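# Separate the blue block from the red block

## Task

Take the blue block off the top of the red block and leave the two resting on the table, not touching each other. Neither block may end up off the table.

## Robot and tools

Robot: two six-joint arms with parallel grippers, left_arm and right_arm, mounted facing each other across a table. In the scene frame the table centre is the origin, the table top sits at z = +0.020 m and +z is up. left_arm's base is at (-0.020, +0.458, +0.039) m on the +y side and right_arm's is at (-0.020, -0.458, +0.039) m. The arm names do not match the sides of the images. Each arm reports its hand position (metres), orientation and velocities in its own base frame. Fixed cameras and the table use the scene frame. Fingers point along the gripper's +x axis and close along its y axis. end_effector_position is the point between the fingers, 3 to 4 cm behind the tips. Only the last 1.5 cm of each finger's inner face is flat. Reported hand positions can be wrong by a few centimetres.

Row layout, used by both execute_actions and move: one flat list of 14 numbers covering both arms. The first 7 are for left_arm and the last 7 are for right_arm, even when only one arm moves. Within each block of 7 the order is: wrist yaw, elbow, shoulder, wrist pitch, wrist roll, waist, then gripper opening. The first six are absolute target joint angles in radians, not offsets, on the same scale as the Joint positions line. Shoulder, elbow and wrist roll have their sign flipped relative to the URDF. Their usable ranges in your numbers are: wrist yaw -1.571 to 1.571, elbow -2.356 to 0, shoulder -3.142 to 0, wrist pitch -1.571 to 1.571, wrist roll -3.142 to 3.142, waist -3.054 to 3.054. A real joint end may be up to 0.028 rad away from these values. A target more than 0.028 rad beyond an end gets the call refused. A target just beyond the end is clipped, and the result then reports "joint sent to its limit". Opening runs from -1 to +1, with +1 fully open (a 0.080 m pad gap). Empty fingers close at about -0.78, and closing takes at least about 0.6 s. To grip, command about 0.08 below the grip_measured value read at first contact. To leave a gripper unchanged, resend its current command, because 0 is itself an opening command.

execute_actions(actions, cameras): actions is a list of actions. Each action is a list of up to 15 rows, and each row lasts one 1/30 s step. If an action has fewer than 15 rows, its last row repeats to fill the 15 steps. Each step, a joint's target can lead its measured angle by only about 0.21 to 0.27 rad. A target that would move a hand more than 70 mm is also scaled back, so far targets take several actions. Call it with an empty actions list to read the full state and images without moving.

move(target, speed, blend, opening_speed, blocking, cameras): plans synchronized joint paths toward one row or a list of up to 15 rows. Each row is absolute, as above. The whole list has 10 s in total. speed is in rad/s for the joint with the farthest to go, from 0.01 to 2, default 0.5. It can be one number or one per target. blend is in rad and rounds off corners at intermediate targets; 0 means stop at each one. opening_speed is how fast the opening changes per second on the -1..1 scale, at least 0.2. blocking=false returns after about 0.5 s while the motion continues. A new move then takes over from the current point. Paths do not avoid obstacles or the other arm, and grippers travel along curves. A changed opening in a later row is applied only once everything is at rest at that row. The result adds a "move:" line giving the outcome (done, off_target, moving, held, fault), plus limits=held if steps were withheld, and the farthest-off joint for each arm.

wait(seconds 0 to 10, cameras): lets time pass while the current commands are held. stop(cameras): brakes a running move. zoom_image(camera, region=[x0,y0,x1,y1] pixels, max 504x504): enlarges part of a camera's latest image. Cameras are cam_head_left, cam_head_right, cam_high, cam_low, cam_left_wrist and cam_right_wrist, each 672x504. read_manual gives only licence texts. finished_scene(scene) ends the scene permanently. The blocks must stay separated afterwards without the robot touching them.

Result lines. Joint positions and Joint velocities give a block per arm in the row order, followed by the finger gap in m. Joint targets shows the angles currently being driven toward. Tool commands shows the current gripper commands. grip_measured is the opening reading, which can be off by about 1 mm. Joint torques and External joint torques are in row order; the external values estimate pushback from outside. A push toward larger angles lowers that reading, and the weight of a held object counts. "blocked" means an arm was stopped by contact and both arms are now holding. "joint command not followed" means the clearance check altered that arm's targets. MOTOR HOT appears once a motor reaches 50 °C. At 95 °C the arm is held for 30 to 60 s and may go limp. TORQUE FAULT stops an arm for 10 s. Contact torque limits (N m) are waist 17.8, shoulder 22, elbow 22, wrist pitch 5.8, wrist yaw 5.78, wrist roll 5.42. Time keeps running while you think.

Avoid: dropping the block or releasing it while it is still moving, fast or forceful contact, pressing hard into the table or the blocks, and collisions between the two arms, which can end the scene. Do not push anything off the table. Avoid holding loads at long reach for long, and do not keep pushing toward poses the arm cannot reach. Something may briefly pull on a held part, so grip firmly. Move slowly near contact, lift the blue block clear, set it down a short distance from the red block, open the gripper and withdraw.

Each tool is called after "Request:" as name([rows], argument=value, ...), one row to a line, values as JSON.

## Session

Request:
execute_actions(actions=[])

Scene clock: 0.00 s.
left_arm: end_effector_position=(+0.1361, +0.2679, +0.0952) grip_measured=+0.989 end_effector_quat_wxyz=(+0.582, -0.294, -0.090, +0.753) | right_arm: end_effector_position=(+0.3277, +0.1365, +0.2104) grip_measured=+1.000 end_effector_quat_wxyz=(+0.800, +0.117, +0.568, -0.156)
Joint names: [wrist yaw, elbow, shoulder, wrist pitch, wrist roll, waist]
Joint positions: left_arm=[-0.955 -0.359 -1.377 0.393 1.064 0.68 0.08] | right_arm=[0.253 -1.698 -1.722 -1.325 -0.867 0.501 0.08]
Joint velocities: within noise
Joint torques (N m): no reading
External joint torques (N m): no reading
Heat: left arm: hottest wrist yaw 37 °C (+0.0 °C/min); right arm: hottest wrist pitch 39 °C (+0.0 °C/min).
Joint targets: left_arm=[-0.956 -0.358 -1.377 0.393 1.064 0.680] | right_arm=[0.253 -1.701 -1.718 -1.324 -0.867 0.501]
Tool commands: left_gripper/opening=+0.988879 right_gripper/opening=+1.0

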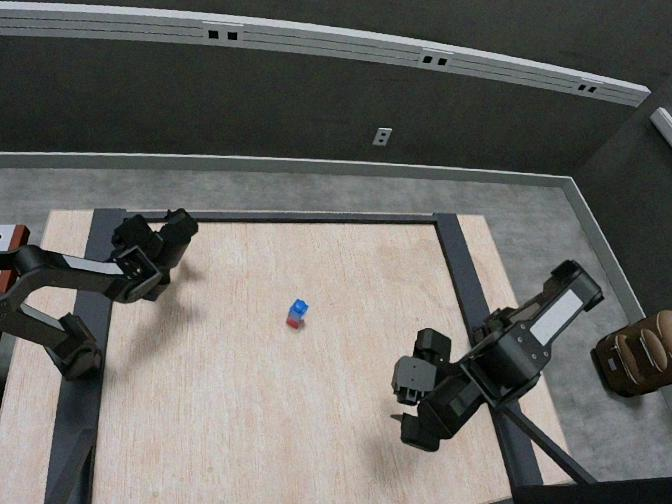

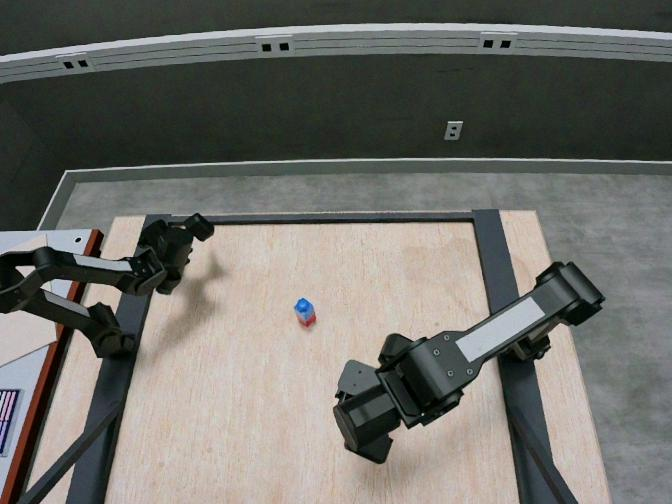

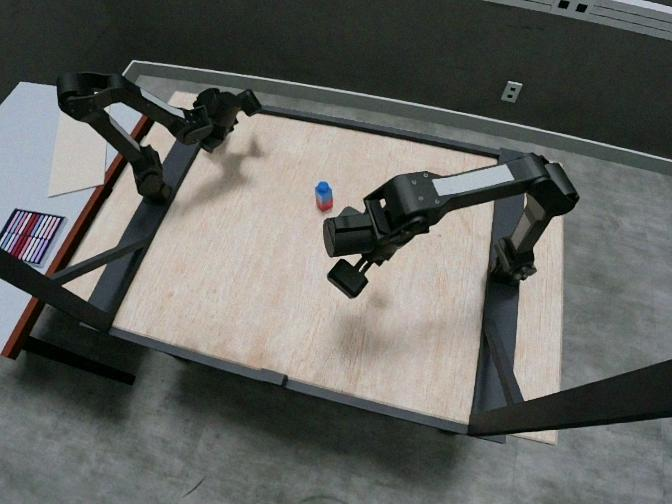

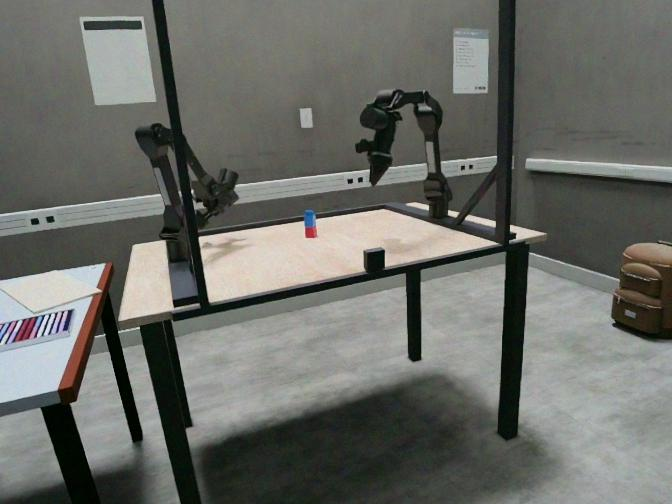

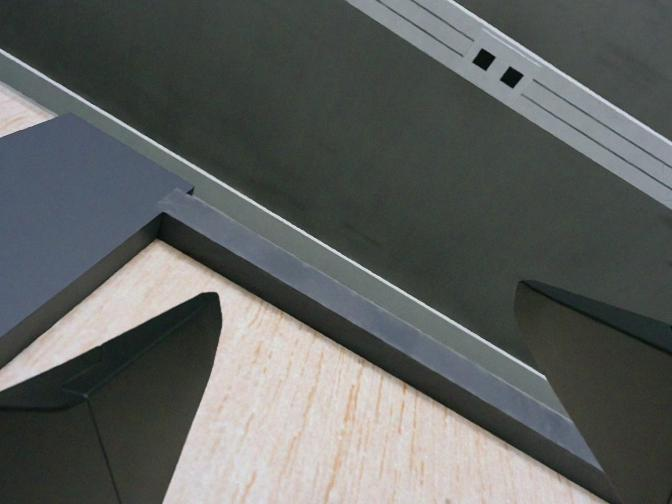

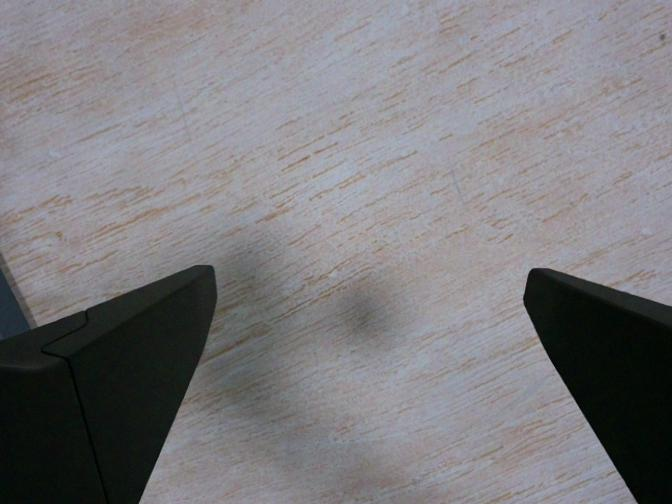

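Request:
zoom_image(camera="cam_high", region=[294, 164, 358, 228])

Request:
zoom_image(camera="cam_head_right", region=[274, 280, 338, 344])

Request:
zoom_image(camera="cam_low", region=[278, 190, 342, 254])

Request:
zoom_image(camera="cam_head_left", region=[264, 280, 328, 344])

Scaled by 7.875.

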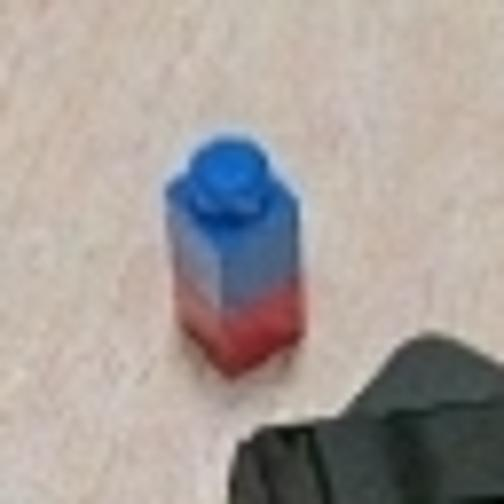

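Scaled by 7.875.

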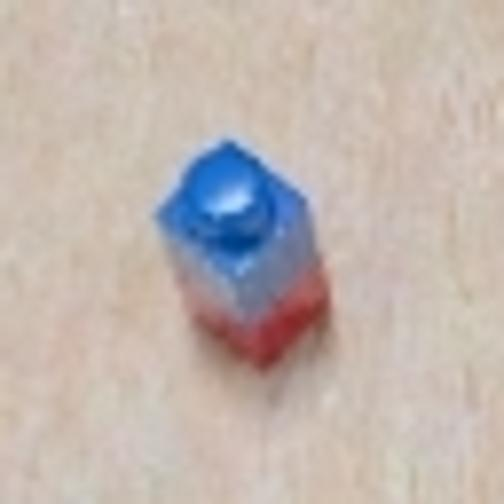

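Scaled by 7.875.

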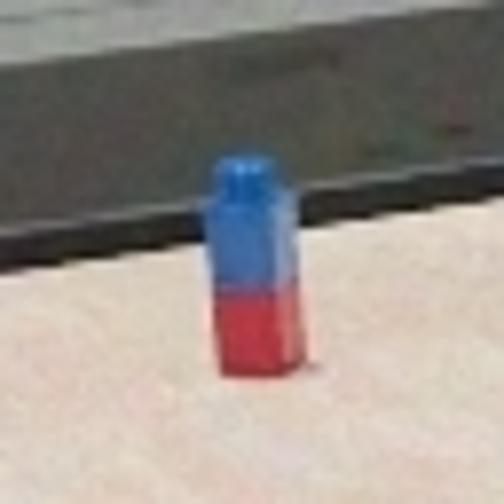

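Scaled by 7.875.

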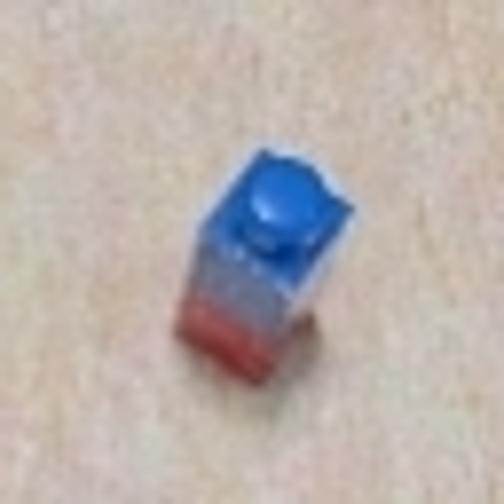

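Request:
move([
  [0.0,-0.7,-1.4,-0.2,-0.5,0.75,1,0.7304,-0.7983,-1.5244,-0.1527,-0.6777,0.2361,1],
  [1.0228,-1.2935,-2.0804,-0.4997,-1.2413,0.6857,1,0.7304,-0.7983,-1.5244,-0.1527,-0.6777,0.2361,1],
], speed=0.8, blend=0.2)

Scene clock: 49.87 s.
left_arm: end_effector_position=(+0.3929, +0.1575, +0.0660) grip_measured=+0.989 end_effector_quat_wxyz=(+0.906, +0.093, +0.244, -0.334) | right_arm: end_effector_position=(+0.3603, -0.0148, +0.1078) grip_measured=+1.000 end_effector_quat_wxyz=(+0.892, +0.105, +0.286, -0.333)
Joint positions: left_arm=[1.016 -1.283 -2.062 -0.498 -1.236 0.688 0.08] | right_arm=[0.727 -0.803 -1.536 -0.156 -0.683 0.24 0.08]
Joint torques (N m): left_arm=[0.91 -6.81 6.4 0.63 -0.21 -0.3] | right_arm=[0.53 -5.01 7.24 1.73 0.2 -0.34]
External joint torques (N m): left_arm=[0.36 -1.38 -2.69 -0.07 -0.21 -0.25] | right_arm=[0.19 0.58 1.88 0.6 0.21 -0.32]
Joint targets: left_arm=[1.023 -1.293 -2.080 -0.500 -1.241 0.686] | right_arm=[0.731 -0.798 -1.525 -0.153 -0.678 0.236]
move: done
camera_calibration:
cam_left_wrist: T_world_to_cam=[[-0.66669, -0.744778, -0.0288196, 0.391531], [-0.575871, 0.539269, -0.61446, 0.209055], [0.473177, -0.393057, -0.788422, 0.0071553], [0, 0, 0, 1]]
cam_right_wrist: T_world_to_cam=[[-0.652052, -0.757834, 0.0227155, 0.230413], [-0.648156, 0.541639, -0.535277, 0.320011], [0.393348, -0.363752, -0.844371, 0.0165887], [0, 0, 0, 1]]

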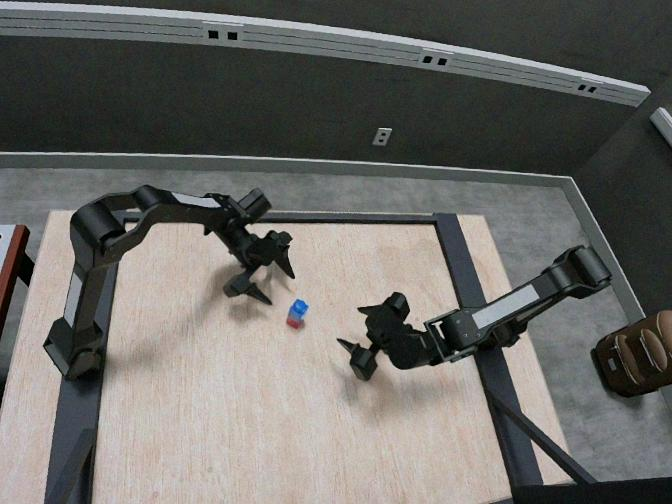

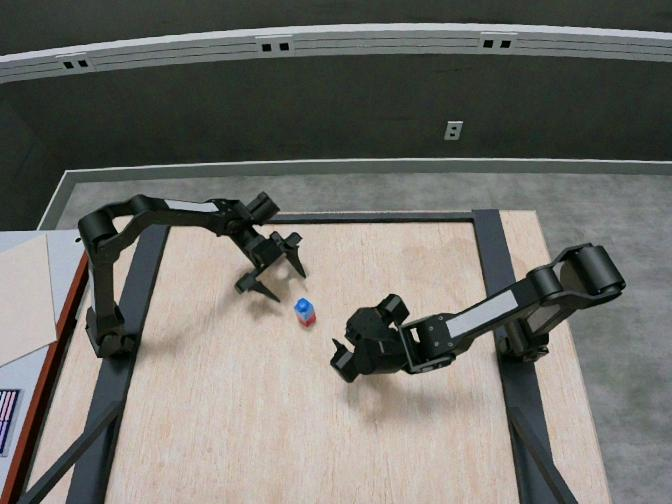

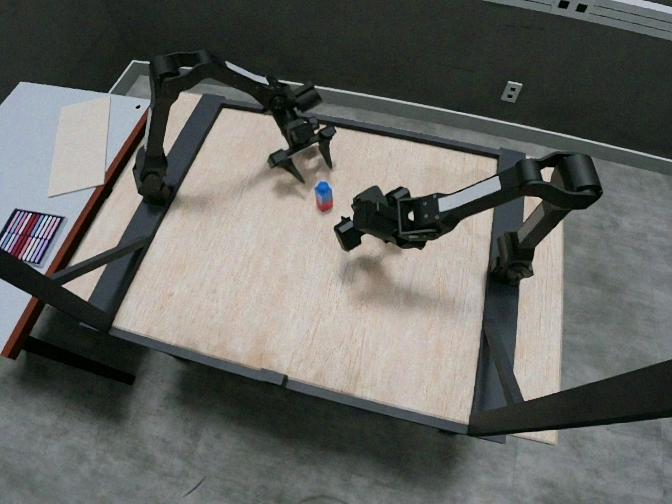

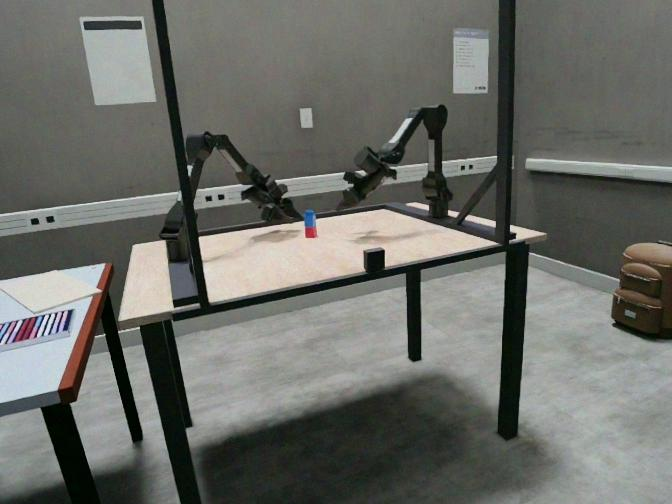

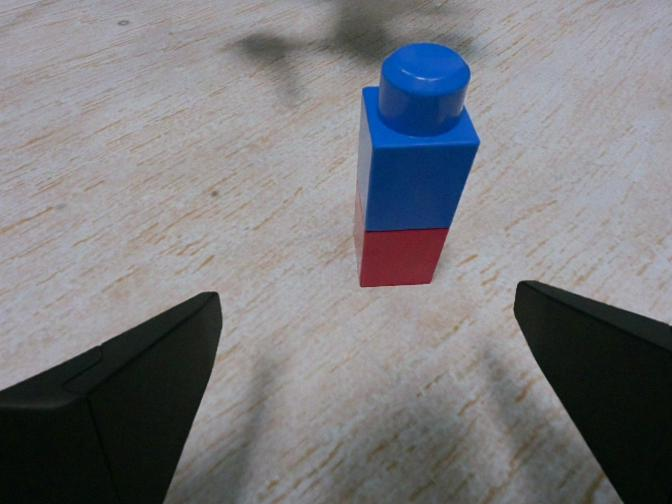

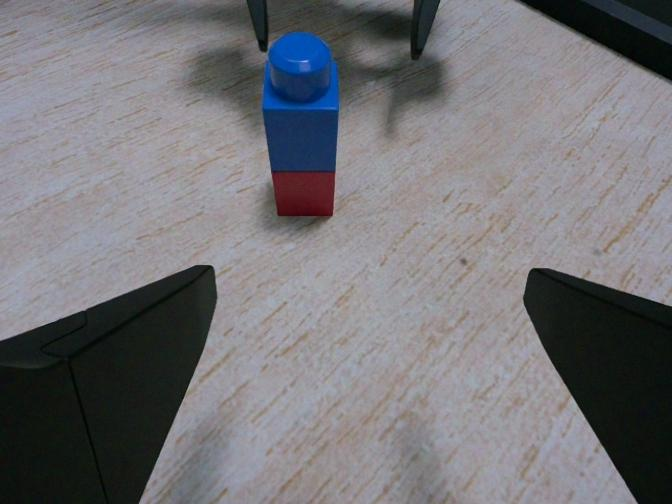

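Request:
zoom_image(camera="cam_low", region=[294, 204, 326, 244])

Request:
zoom_image(camera="cam_left_wrist", region=[300, 20, 560, 300])

Request:
zoom_image(camera="cam_right_wrist", region=[220, 20, 400, 230])

Scaled by 12.600.

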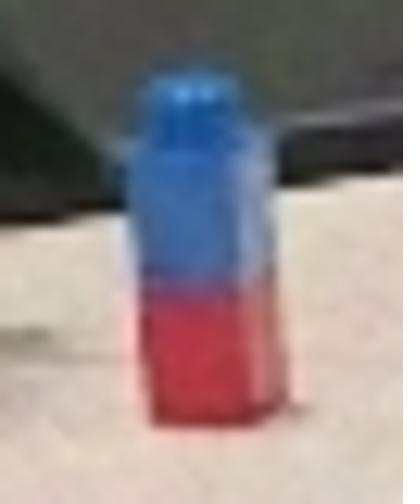

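Scaled by 1.800.

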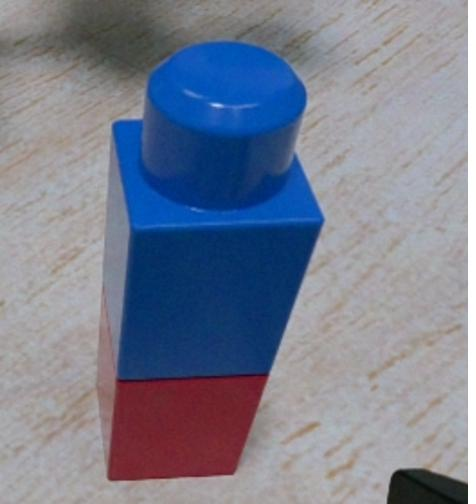

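Scaled by 2.400.

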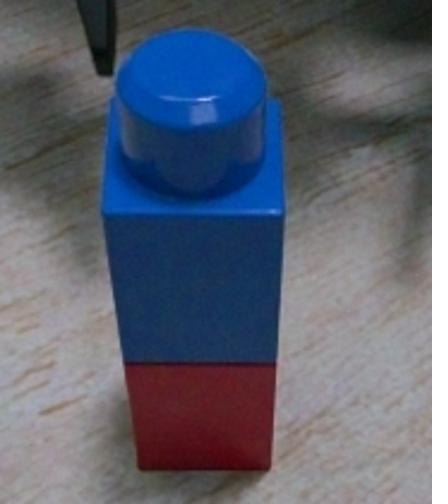

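Request:
move(target=[1.0044,-1.1755,-2.0611,-0.297,-1.1115,0.620,1,0.6314,-0.9848,-1.7626,-0.0005,-0.5275,0.0968,1], speed=0.4, cameras=["cam_left_wrist","cam_right_wrist","cam_low"])

Request:
zoom_image(camera="cam_left_wrist", region=[240, 0, 520, 340])

Request:
zoom_image(camera="cam_right_wrist", region=[240, 0, 520, 340])

Scene clock: 70.90 s.
left_arm: end_effector_position=(+0.4034, +0.1325, +0.0504) grip_measured=+0.989 end_effector_quat_wxyz=(+0.907, +0.091, +0.237, -0.337) | right_arm: end_effector_position=(+0.4249, -0.0473, +0.0986) grip_measured=+1.000 end_effector_quat_wxyz=(+0.895, +0.102, +0.281, -0.329)
Joint positions: left_arm=[1.008 -1.188 -2.062 -0.299 -1.116 0.622 0.08] | right_arm=[0.633 -0.974 -1.757 -0.004 -0.533 0.099 0.08]
Joint torques (N m): left_arm=[0.5 -4.17 8.62 1.16 0.19 -0.06] | right_arm=[0.22 -6.85 6.89 1.85 0.21 -0.25]
External joint torques (N m): left_arm=[-0.02 1.14 -0.34 0.33 0.2 -0.07] | right_arm=[-0.04 -1.26 -0.02 0.6 0.21 -0.31]
Joint targets: left_arm=[1.004 -1.176 -2.061 -0.297 -1.111 0.620] | right_arm=[0.631 -0.985 -1.763 -0.001 -0.528 0.097]
move: done
camera_calibration:
cam_left_wrist: T_world_to_cam=[[-0.669566, -0.7422, -0.0286455, 0.380224], [-0.566966, 0.535634, -0.625816, 0.216456], [0.479824, -0.402784, -0.779445, -0.0217766], [0, 0, 0, 1]]
cam_right_wrist: T_world_to_cam=[[-0.645953, -0.763053, 0.0222446, 0.245346], [-0.647695, 0.53241, -0.545005, 0.374846], [0.404025, -0.366456, -0.838137, -0.0336864], [0, 0, 0, 1]]
Images, in order: cam_low, cam_left_wrist, cam_right_wrist.

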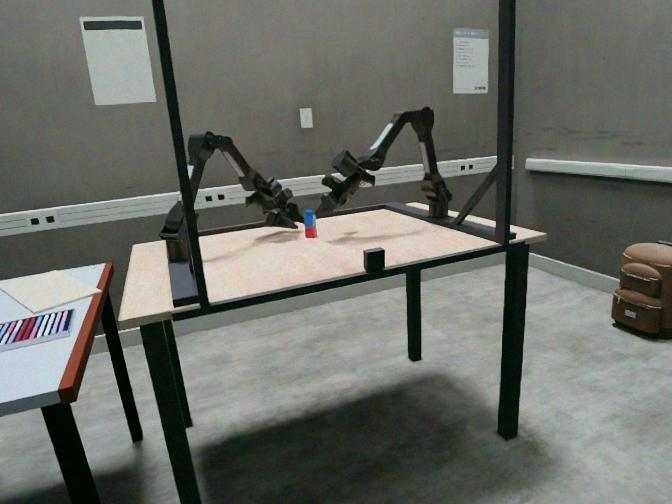

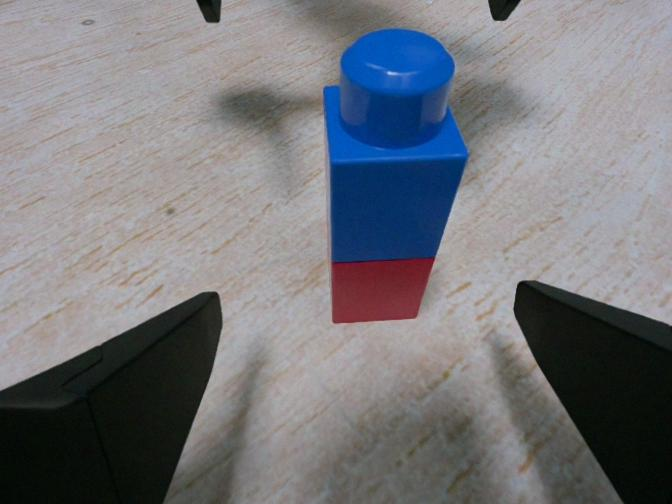

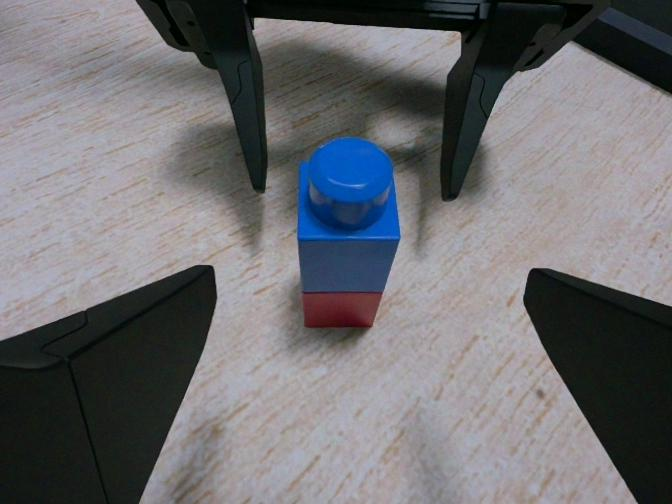

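Scaled by 1.482.

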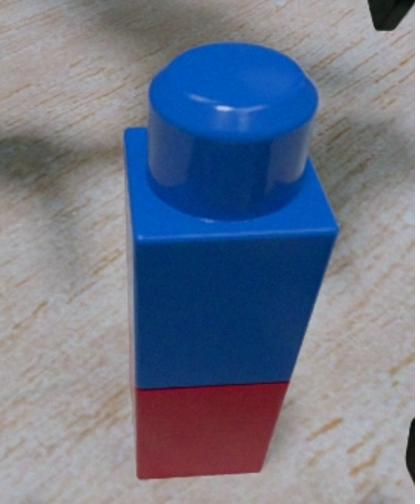

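Scaled by 1.482.

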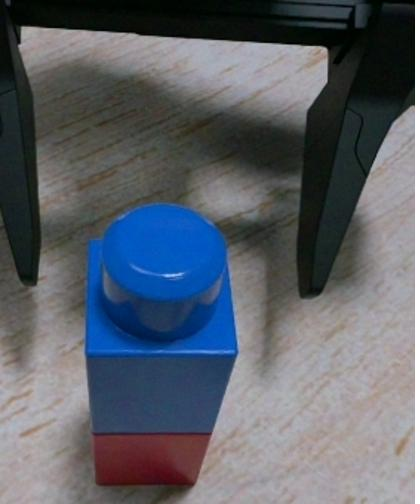

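Request:
move(target=[0.949,-1.1453,-2.1133,-0.0783,-0.9431,0.5207,1,0.570,-1.0666,-1.9332,0.124,-0.4626,0.0218,1], speed=0.25, cameras=["cam_left_wrist","cam_right_wrist","cam_low","cam_head_right"])

Scene clock: 83.37 s.
left_arm: end_effector_position=(+0.4311, +0.1066, +0.0381) grip_measured=+0.989 end_effector_quat_wxyz=(+0.909, +0.098, +0.236, -0.331) | right_arm: end_effector_position=(+0.4595, -0.0702, +0.0692) grip_measured=+1.000 end_effector_quat_wxyz=(+0.896, +0.103, +0.283, -0.326)
Joint positions: left_arm=[0.953 -1.157 -2.095 -0.081 -0.948 0.522 0.08] | right_arm=[0.572 -1.056 -1.928 0.12 -0.468 0.024 0.08]
Joint torques (N m): left_arm=[0.43 -4.13 6.53 1.35 0.24 -0.06] | right_arm=[0.23 -6.61 7.98 1.92 0.26 -0.33]
External joint torques (N m): left_arm=[-0.04 1.1 -2.6 0.34 0.24 -0.11] | right_arm=[-0.01 -1.18 0.06 0.61 0.26 -0.28]
Joint targets: left_arm=[0.949 -1.145 -2.113 -0.078 -0.943 0.521] | right_arm=[0.570 -1.067 -1.933 0.124 -0.462 0.022]
move: done
camera_calibration:
cam_left_wrist: T_world_to_cam=[[-0.662643, -0.747601, -0.0446787, 0.377388], [-0.565994, 0.538956, -0.623841, 0.237477], [0.490464, -0.388096, -0.780273, -0.061213], [0, 0, 0, 1]]
cam_right_wrist: T_world_to_cam=[[-0.640696, -0.767528, 0.0202372, 0.248283], [-0.652069, 0.530022, -0.542109, 0.395076], [0.405358, -0.360523, -0.840064, -0.0807991], [0, 0, 0, 1]]
Images, in order: cam_head_right, cam_low, cam_left_wrist, cam_right_wrist.

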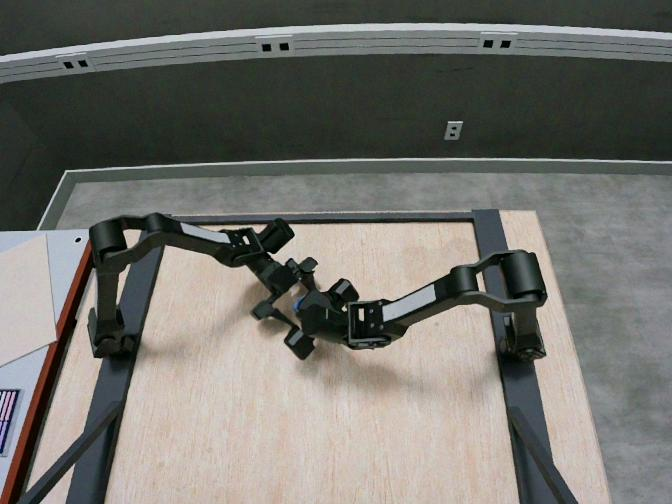

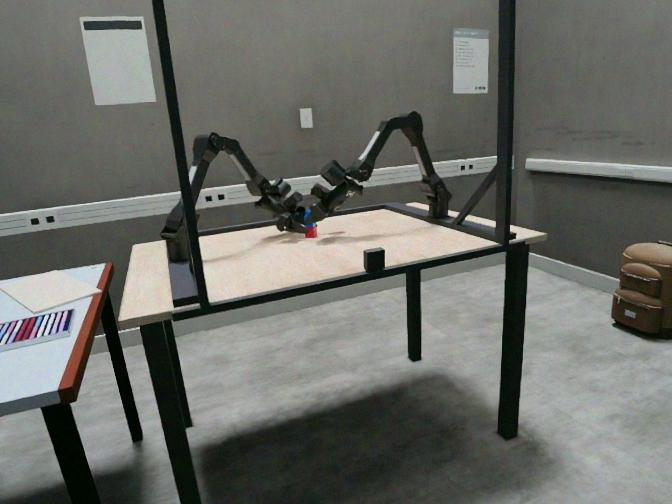

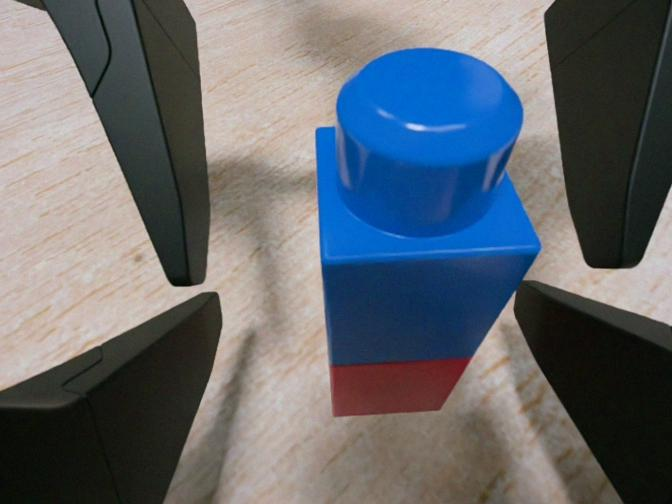

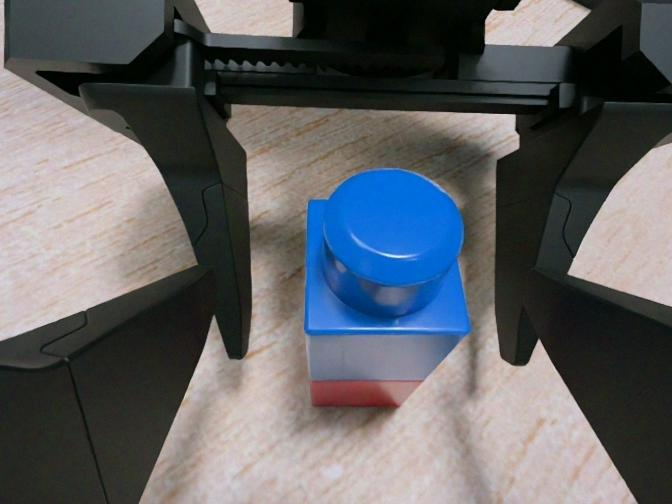

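Request:
move(target=[0.949,-1.1374,-2.131,-0.0743,-0.9431,0.5195,1,0.570,-1.0666,-1.9332,0.124,-0.4626,0.0218,1], speed=0.25, cameras=["cam_left_wrist","cam_right_wrist"])

Scene clock: 89.07 s.
left_arm: end_effector_position=(+0.4283, +0.1050, +0.0291) grip_measured=+0.989 end_effector_quat_wxyz=(+0.907, +0.090, +0.243, -0.333) | right_arm: end_effector_position=(+0.4595, -0.0702, +0.0692) grip_measured=+1.000 end_effector_quat_wxyz=(+0.896, +0.103, +0.283, -0.326)
Joint positions: left_arm=[0.953 -1.149 -2.113 -0.076 -0.948 0.522 0.08] | right_arm=[0.572 -1.056 -1.928 0.12 -0.468 0.024 0.08]
Joint torques (N m): left_arm=[0.42 -4.01 6.68 1.33 0.18 -0.17] | right_arm=[0.18 -6.69 7.94 1.91 0.23 -0.27]
External joint torques (N m): left_arm=[-0.05 1.17 -2.49 0.33 0.18 -0.19] | right_arm=[-0.06 -1.24 -0.01 0.59 0.23 -0.27]
Joint targets: left_arm=[0.949 -1.137 -2.131 -0.074 -0.943 0.519] | right_arm=[0.570 -1.067 -1.933 0.124 -0.463 0.022]
move: done
camera_calibration:
cam_left_wrist: T_world_to_cam=[[-0.663291, -0.747974, -0.0240728, 0.373703], [-0.577704, 0.532216, -0.618873, 0.236709], [0.475713, -0.396586, -0.785122, -0.0601913], [0, 0, 0, 1]]
cam_right_wrist: T_world_to_cam=[[-0.640696, -0.767528, 0.0202372, 0.248283], [-0.652069, 0.530022, -0.542109, 0.395076], [0.405358, -0.360523, -0.840064, -0.0807991], [0, 0, 0, 1]]
Images, in order: cam_left_wrist, cam_right_wrist.

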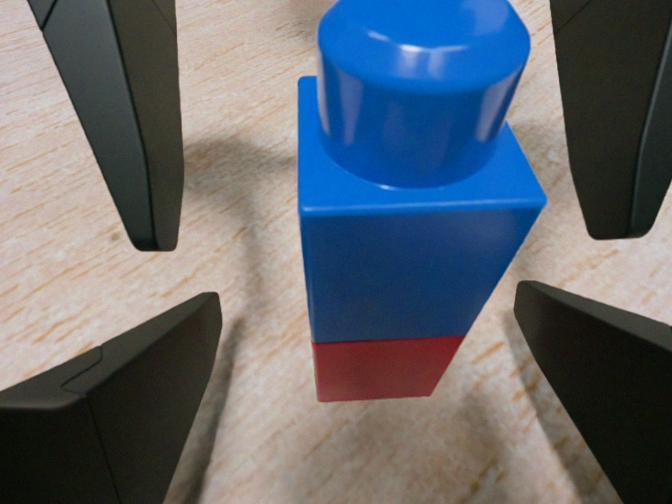

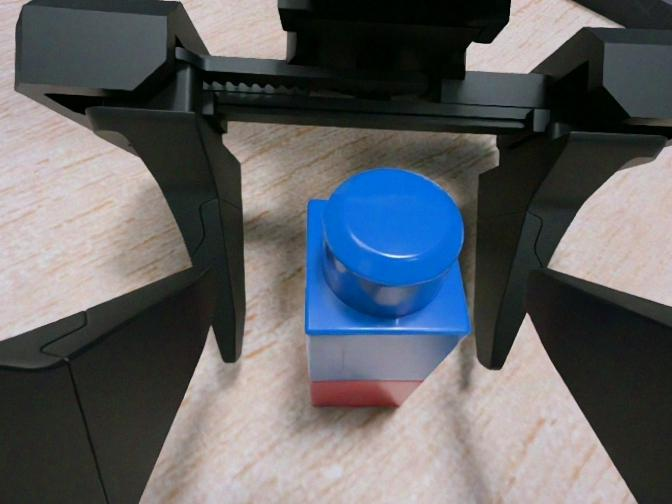

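Request:
move([
  [0.949,-1.1374,-2.131,-0.0743,-0.9431,0.5195,-0.22,0.570,-1.0666,-1.9332,0.124,-0.4626,0.0218,0.1],
  [0.949,-1.1374,-2.131,-0.0743,-0.9431,0.5195,-0.22,0.570,-1.0666,-1.9332,0.124,-0.4626,0.0218,-0.22],
], opening_speed=1.0, cameras=["cam_left_wrist","cam_right_wrist"])

Scene clock: 92.87 s.
left_arm: end_effector_position=(+0.4282, +0.1050, +0.0289) grip_measured=-0.130 end_effector_quat_wxyz=(+0.907, +0.090, +0.243, -0.333) | right_arm: end_effector_position=(+0.4594, -0.0710, +0.0692) grip_measured=-0.108 end_effector_quat_wxyz=(+0.896, +0.102, +0.283, -0.327)
Joint positions: left_arm=[0.953 -1.148 -2.113 -0.076 -0.948 0.522 0.029] | right_arm=[0.572 -1.056 -1.928 0.12 -0.467 0.023 0.03]
Joint torques (N m): left_arm=[0.42 -4.12 6.62 1.32 0.17 -0.2] | right_arm=[0.18 -6.5 7.86 1.91 0.2 -0.11]
External joint torques (N m): left_arm=[-0.05 0.99 -2.51 0.33 0.18 -0.2] | right_arm=[-0.05 -1.07 -0.04 0.6 0.2 -0.16]
Joint targets: left_arm=[0.949 -1.137 -2.131 -0.074 -0.943 0.519] | right_arm=[0.570 -1.067 -1.933 0.124 -0.462 0.022]
move: done
camera_calibration:
cam_left_wrist: T_world_to_cam=[[-0.663291, -0.747974, -0.0240728, 0.373579], [-0.577704, 0.532216, -0.618873, 0.23659], [0.475713, -0.396586, -0.785122, -0.0602772], [0, 0, 0, 1]]
cam_right_wrist: T_world_to_cam=[[-0.641908, -0.766501, 0.0207453, 0.248218], [-0.651334, 0.530785, -0.542247, 0.395126], [0.404622, -0.361585, -0.839963, -0.0807434], [0, 0, 0, 1]]
Images, in order: cam_left_wrist, cam_right_wrist.

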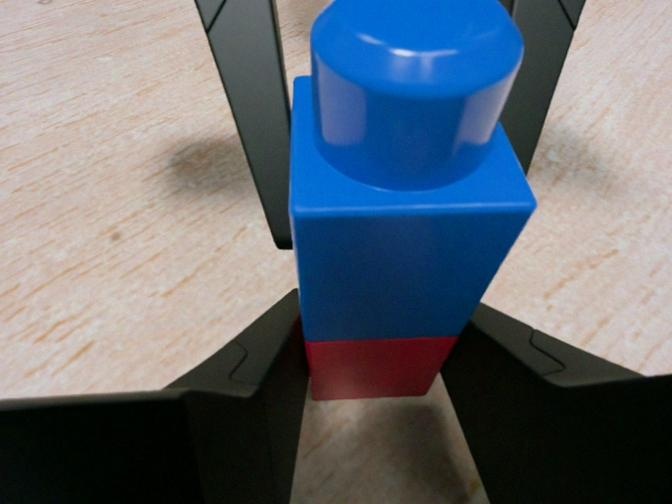

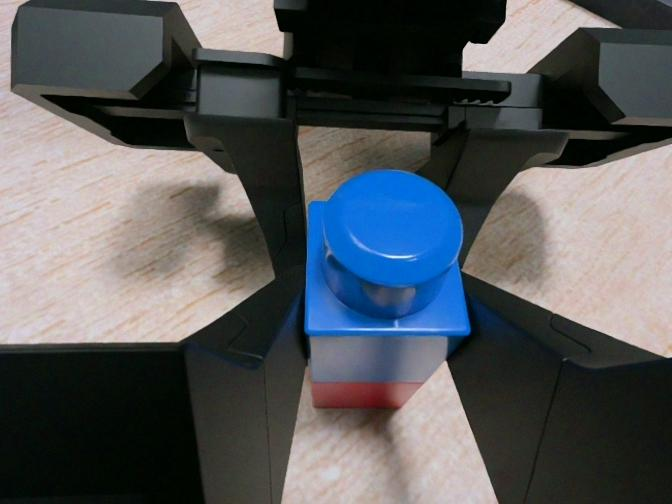

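Request:
move(target=[0.949,-1.1374,-2.131,-0.0743,-0.9431,0.5195,-0.22,0.570,-1.1617,-1.8341,-0.0703,-0.4626,0.0218,-0.22], speed=0.15)

Scene clock: 96.33 s.
left_arm: end_effector_position=(+0.4287, +0.1045, +0.0292) grip_measured=-0.130 end_effector_quat_wxyz=(+0.907, +0.091, +0.242, -0.333) | right_arm: end_effector_position=(+0.4605, -0.0703, +0.1107) grip_measured=-0.108 end_effector_quat_wxyz=(+0.894, +0.101, +0.291, -0.325)
Joint positions: left_arm=[0.953 -1.148 -2.113 -0.073 -0.948 0.521 0.029] | right_arm=[0.567 -1.151 -1.849 -0.07 -0.467 0.023 0.03]
Joint torques (N m): left_arm=[0.41 -4.05 6.52 1.05 0.17 -0.05] | right_arm=[0.38 -7.06 10.21 1.58 0.18 -0.1]
External joint torques (N m): left_arm=[-0.07 1.16 -2.73 0.04 0.18 -0.1] | right_arm=[0.14 -1.26 2.44 0.3 0.18 -0.08]
Joint targets: left_arm=[0.949 -1.137 -2.131 -0.074 -0.943 0.519] | right_arm=[0.570 -1.162 -1.834 -0.070 -0.462 0.022]
move: done
camera_calibration:
cam_left_wrist: T_world_to_cam=[[-0.664228, -0.747056, -0.0266353, 0.373968], [-0.575486, 0.533771, -0.6196, 0.236182], [0.477093, -0.396227, -0.784466, -0.0611598], [0, 0, 0, 1]]
cam_right_wrist: T_world_to_cam=[[-0.638749, -0.768879, 0.0287132, 0.24603], [-0.661871, 0.530057, -0.530062, 0.42139], [0.392334, -0.357581, -0.847473, -0.0393492], [0, 0, 0, 1]]

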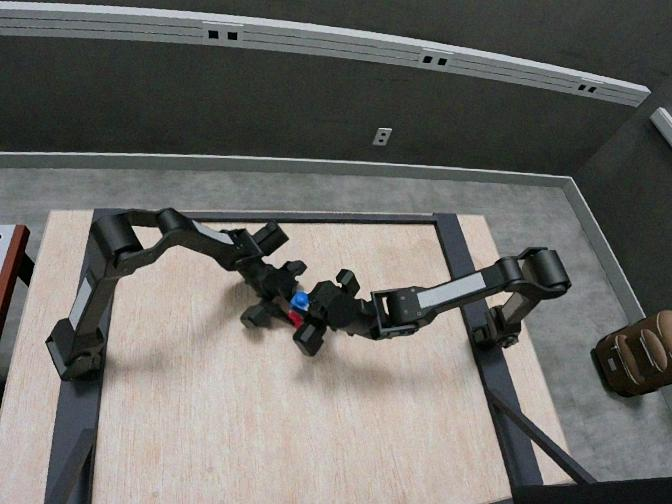

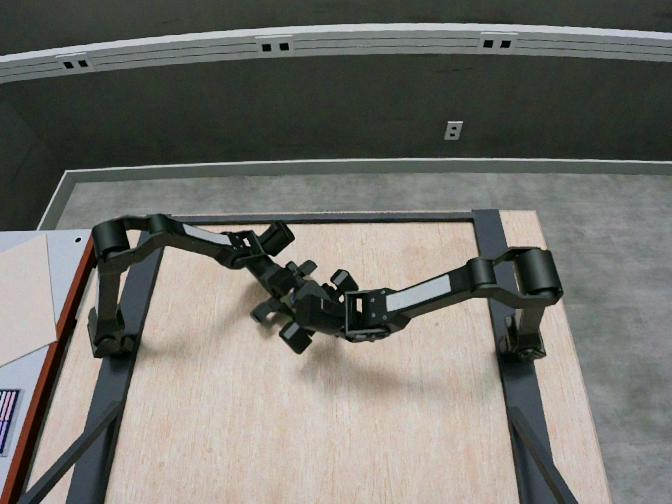

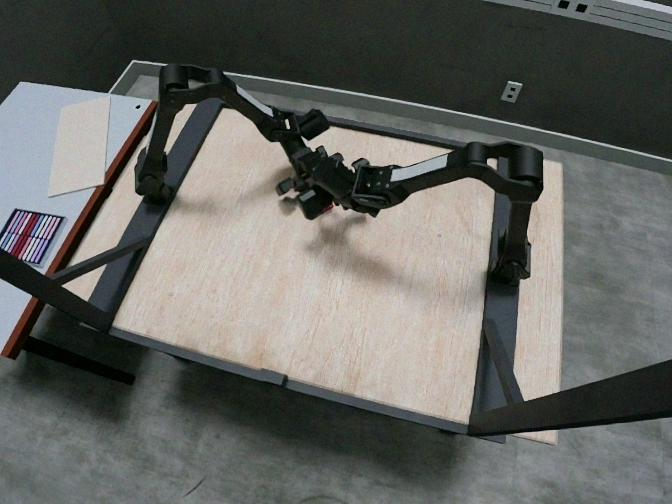

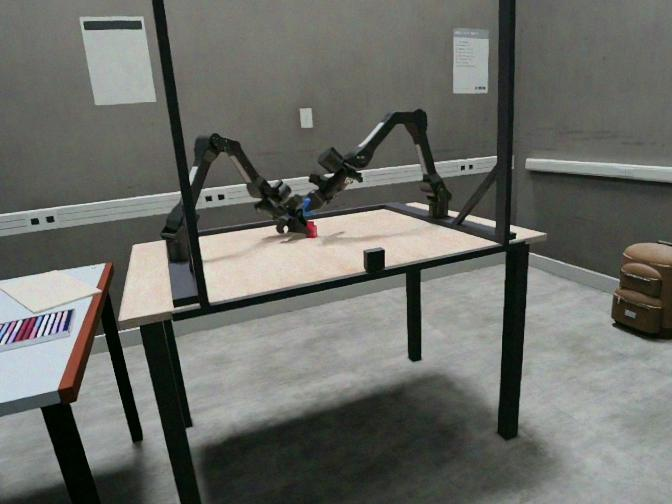

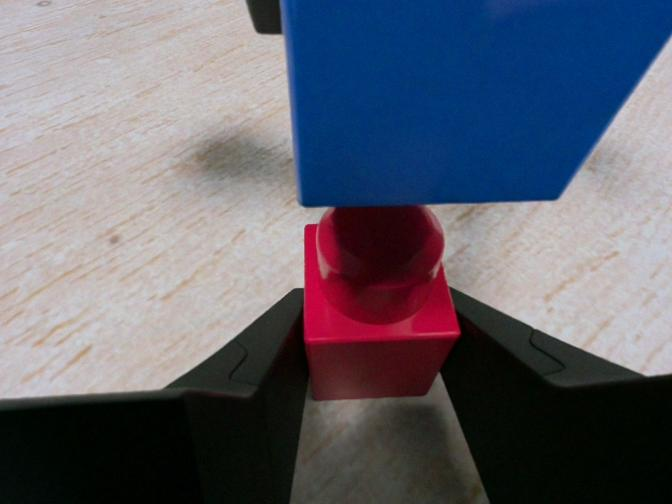

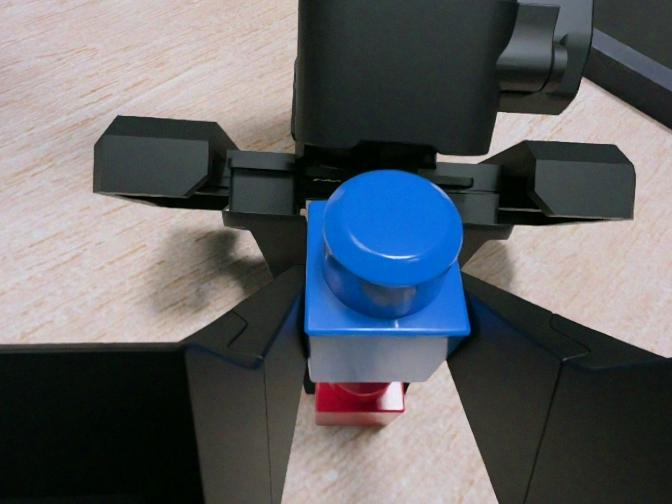

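Request:
move([
  [0.949,-1.1374,-2.131,-0.0743,-0.9431,0.5195,-0.22,0.762,-0.83,-1.592,-0.148,-0.726,0.304,-0.22],
  [0.949,-1.1374,-2.131,-0.0743,-0.9431,0.5195,-0.22,0.762,-0.712,-1.788,0.163,-0.726,0.304,-0.22],
], speed=[0.4,0.25], blend=0.06)

Scene clock: 103.50 s.
left_arm: end_effector_position=(+0.4287, +0.1045, +0.0292) grip_measured=-0.130 end_effector_quat_wxyz=(+0.907, +0.091, +0.242, -0.333) | right_arm: end_effector_position=(+0.3697, +0.0064, +0.0360) grip_measured=-0.108 end_effector_quat_wxyz=(+0.897, +0.101, +0.283, -0.324)
Joint positions: left_arm=[0.953 -1.148 -2.113 -0.073 -0.948 0.521 0.029] | right_arm=[0.758 -0.715 -1.784 0.159 -0.721 0.301 0.03]
Joint torques (N m): left_arm=[0.44 -4.15 6.51 1.03 0.18 0.02] | right_arm=[0.53 -4.06 5.99 1.74 -0.12 0.3]
External joint torques (N m): left_arm=[-0.03 0.97 -2.61 0.04 0.18 -0.05] | right_arm=[0.18 0.51 -0.09 0.62 -0.12 0.29]
Joint targets: left_arm=[0.949 -1.137 -2.131 -0.074 -0.943 0.519] | right_arm=[0.762 -0.712 -1.788 0.163 -0.726 0.304]
move: done
camera_calibration:
cam_left_wrist: T_world_to_cam=[[-0.664228, -0.747056, -0.0266353, 0.373968], [-0.575486, 0.533771, -0.6196, 0.236182], [0.477093, -0.396227, -0.784466, -0.0611598], [0, 0, 0, 1]]
cam_right_wrist: T_world_to_cam=[[-0.637277, -0.770337, 0.0214426, 0.248912], [-0.654305, 0.526168, -0.543169, 0.278805], [0.407141, -0.360179, -0.83935, -0.045361], [0, 0, 0, 1]]

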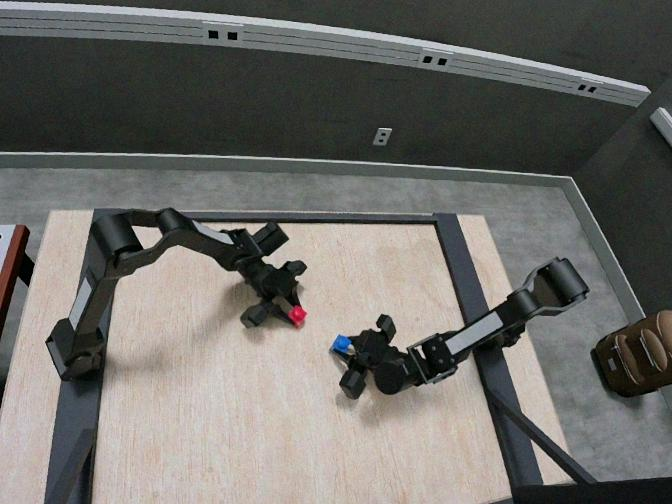

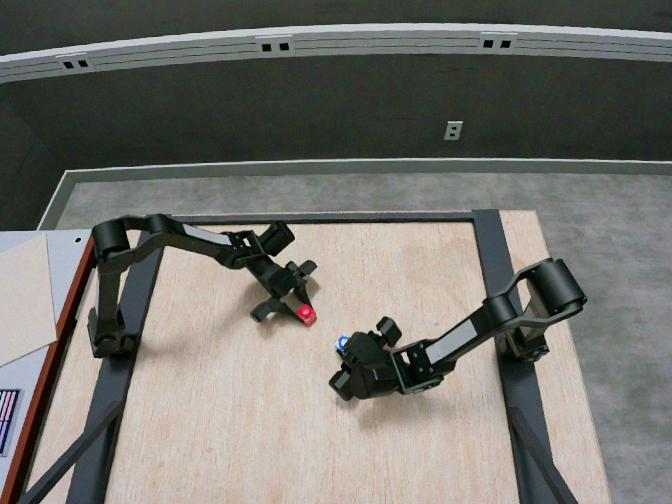

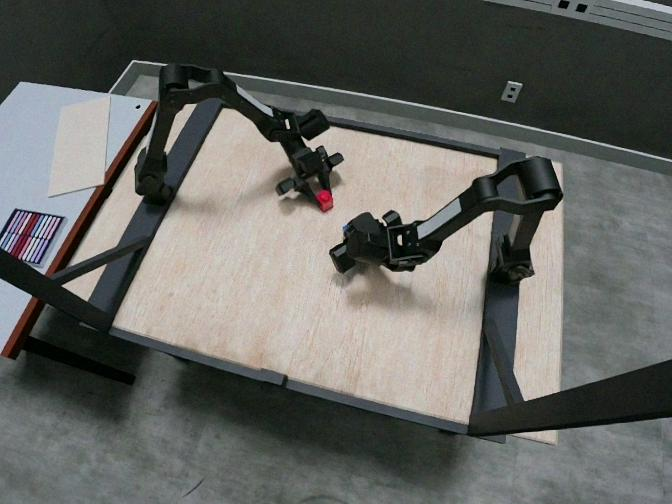

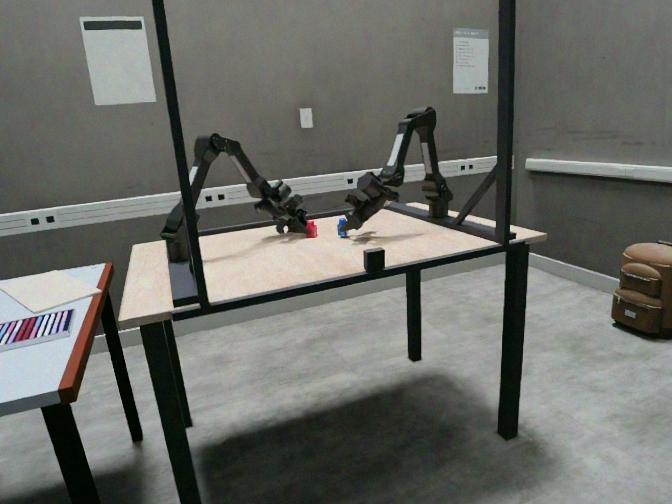

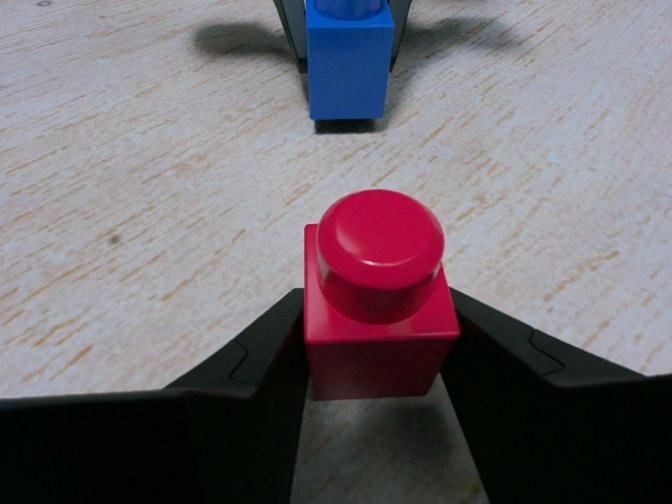

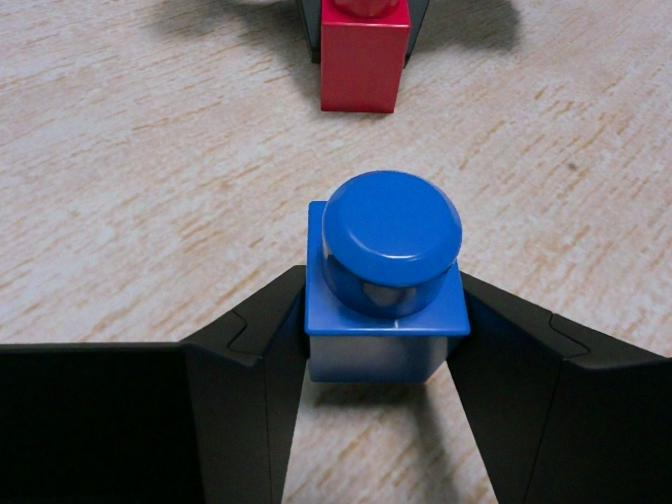

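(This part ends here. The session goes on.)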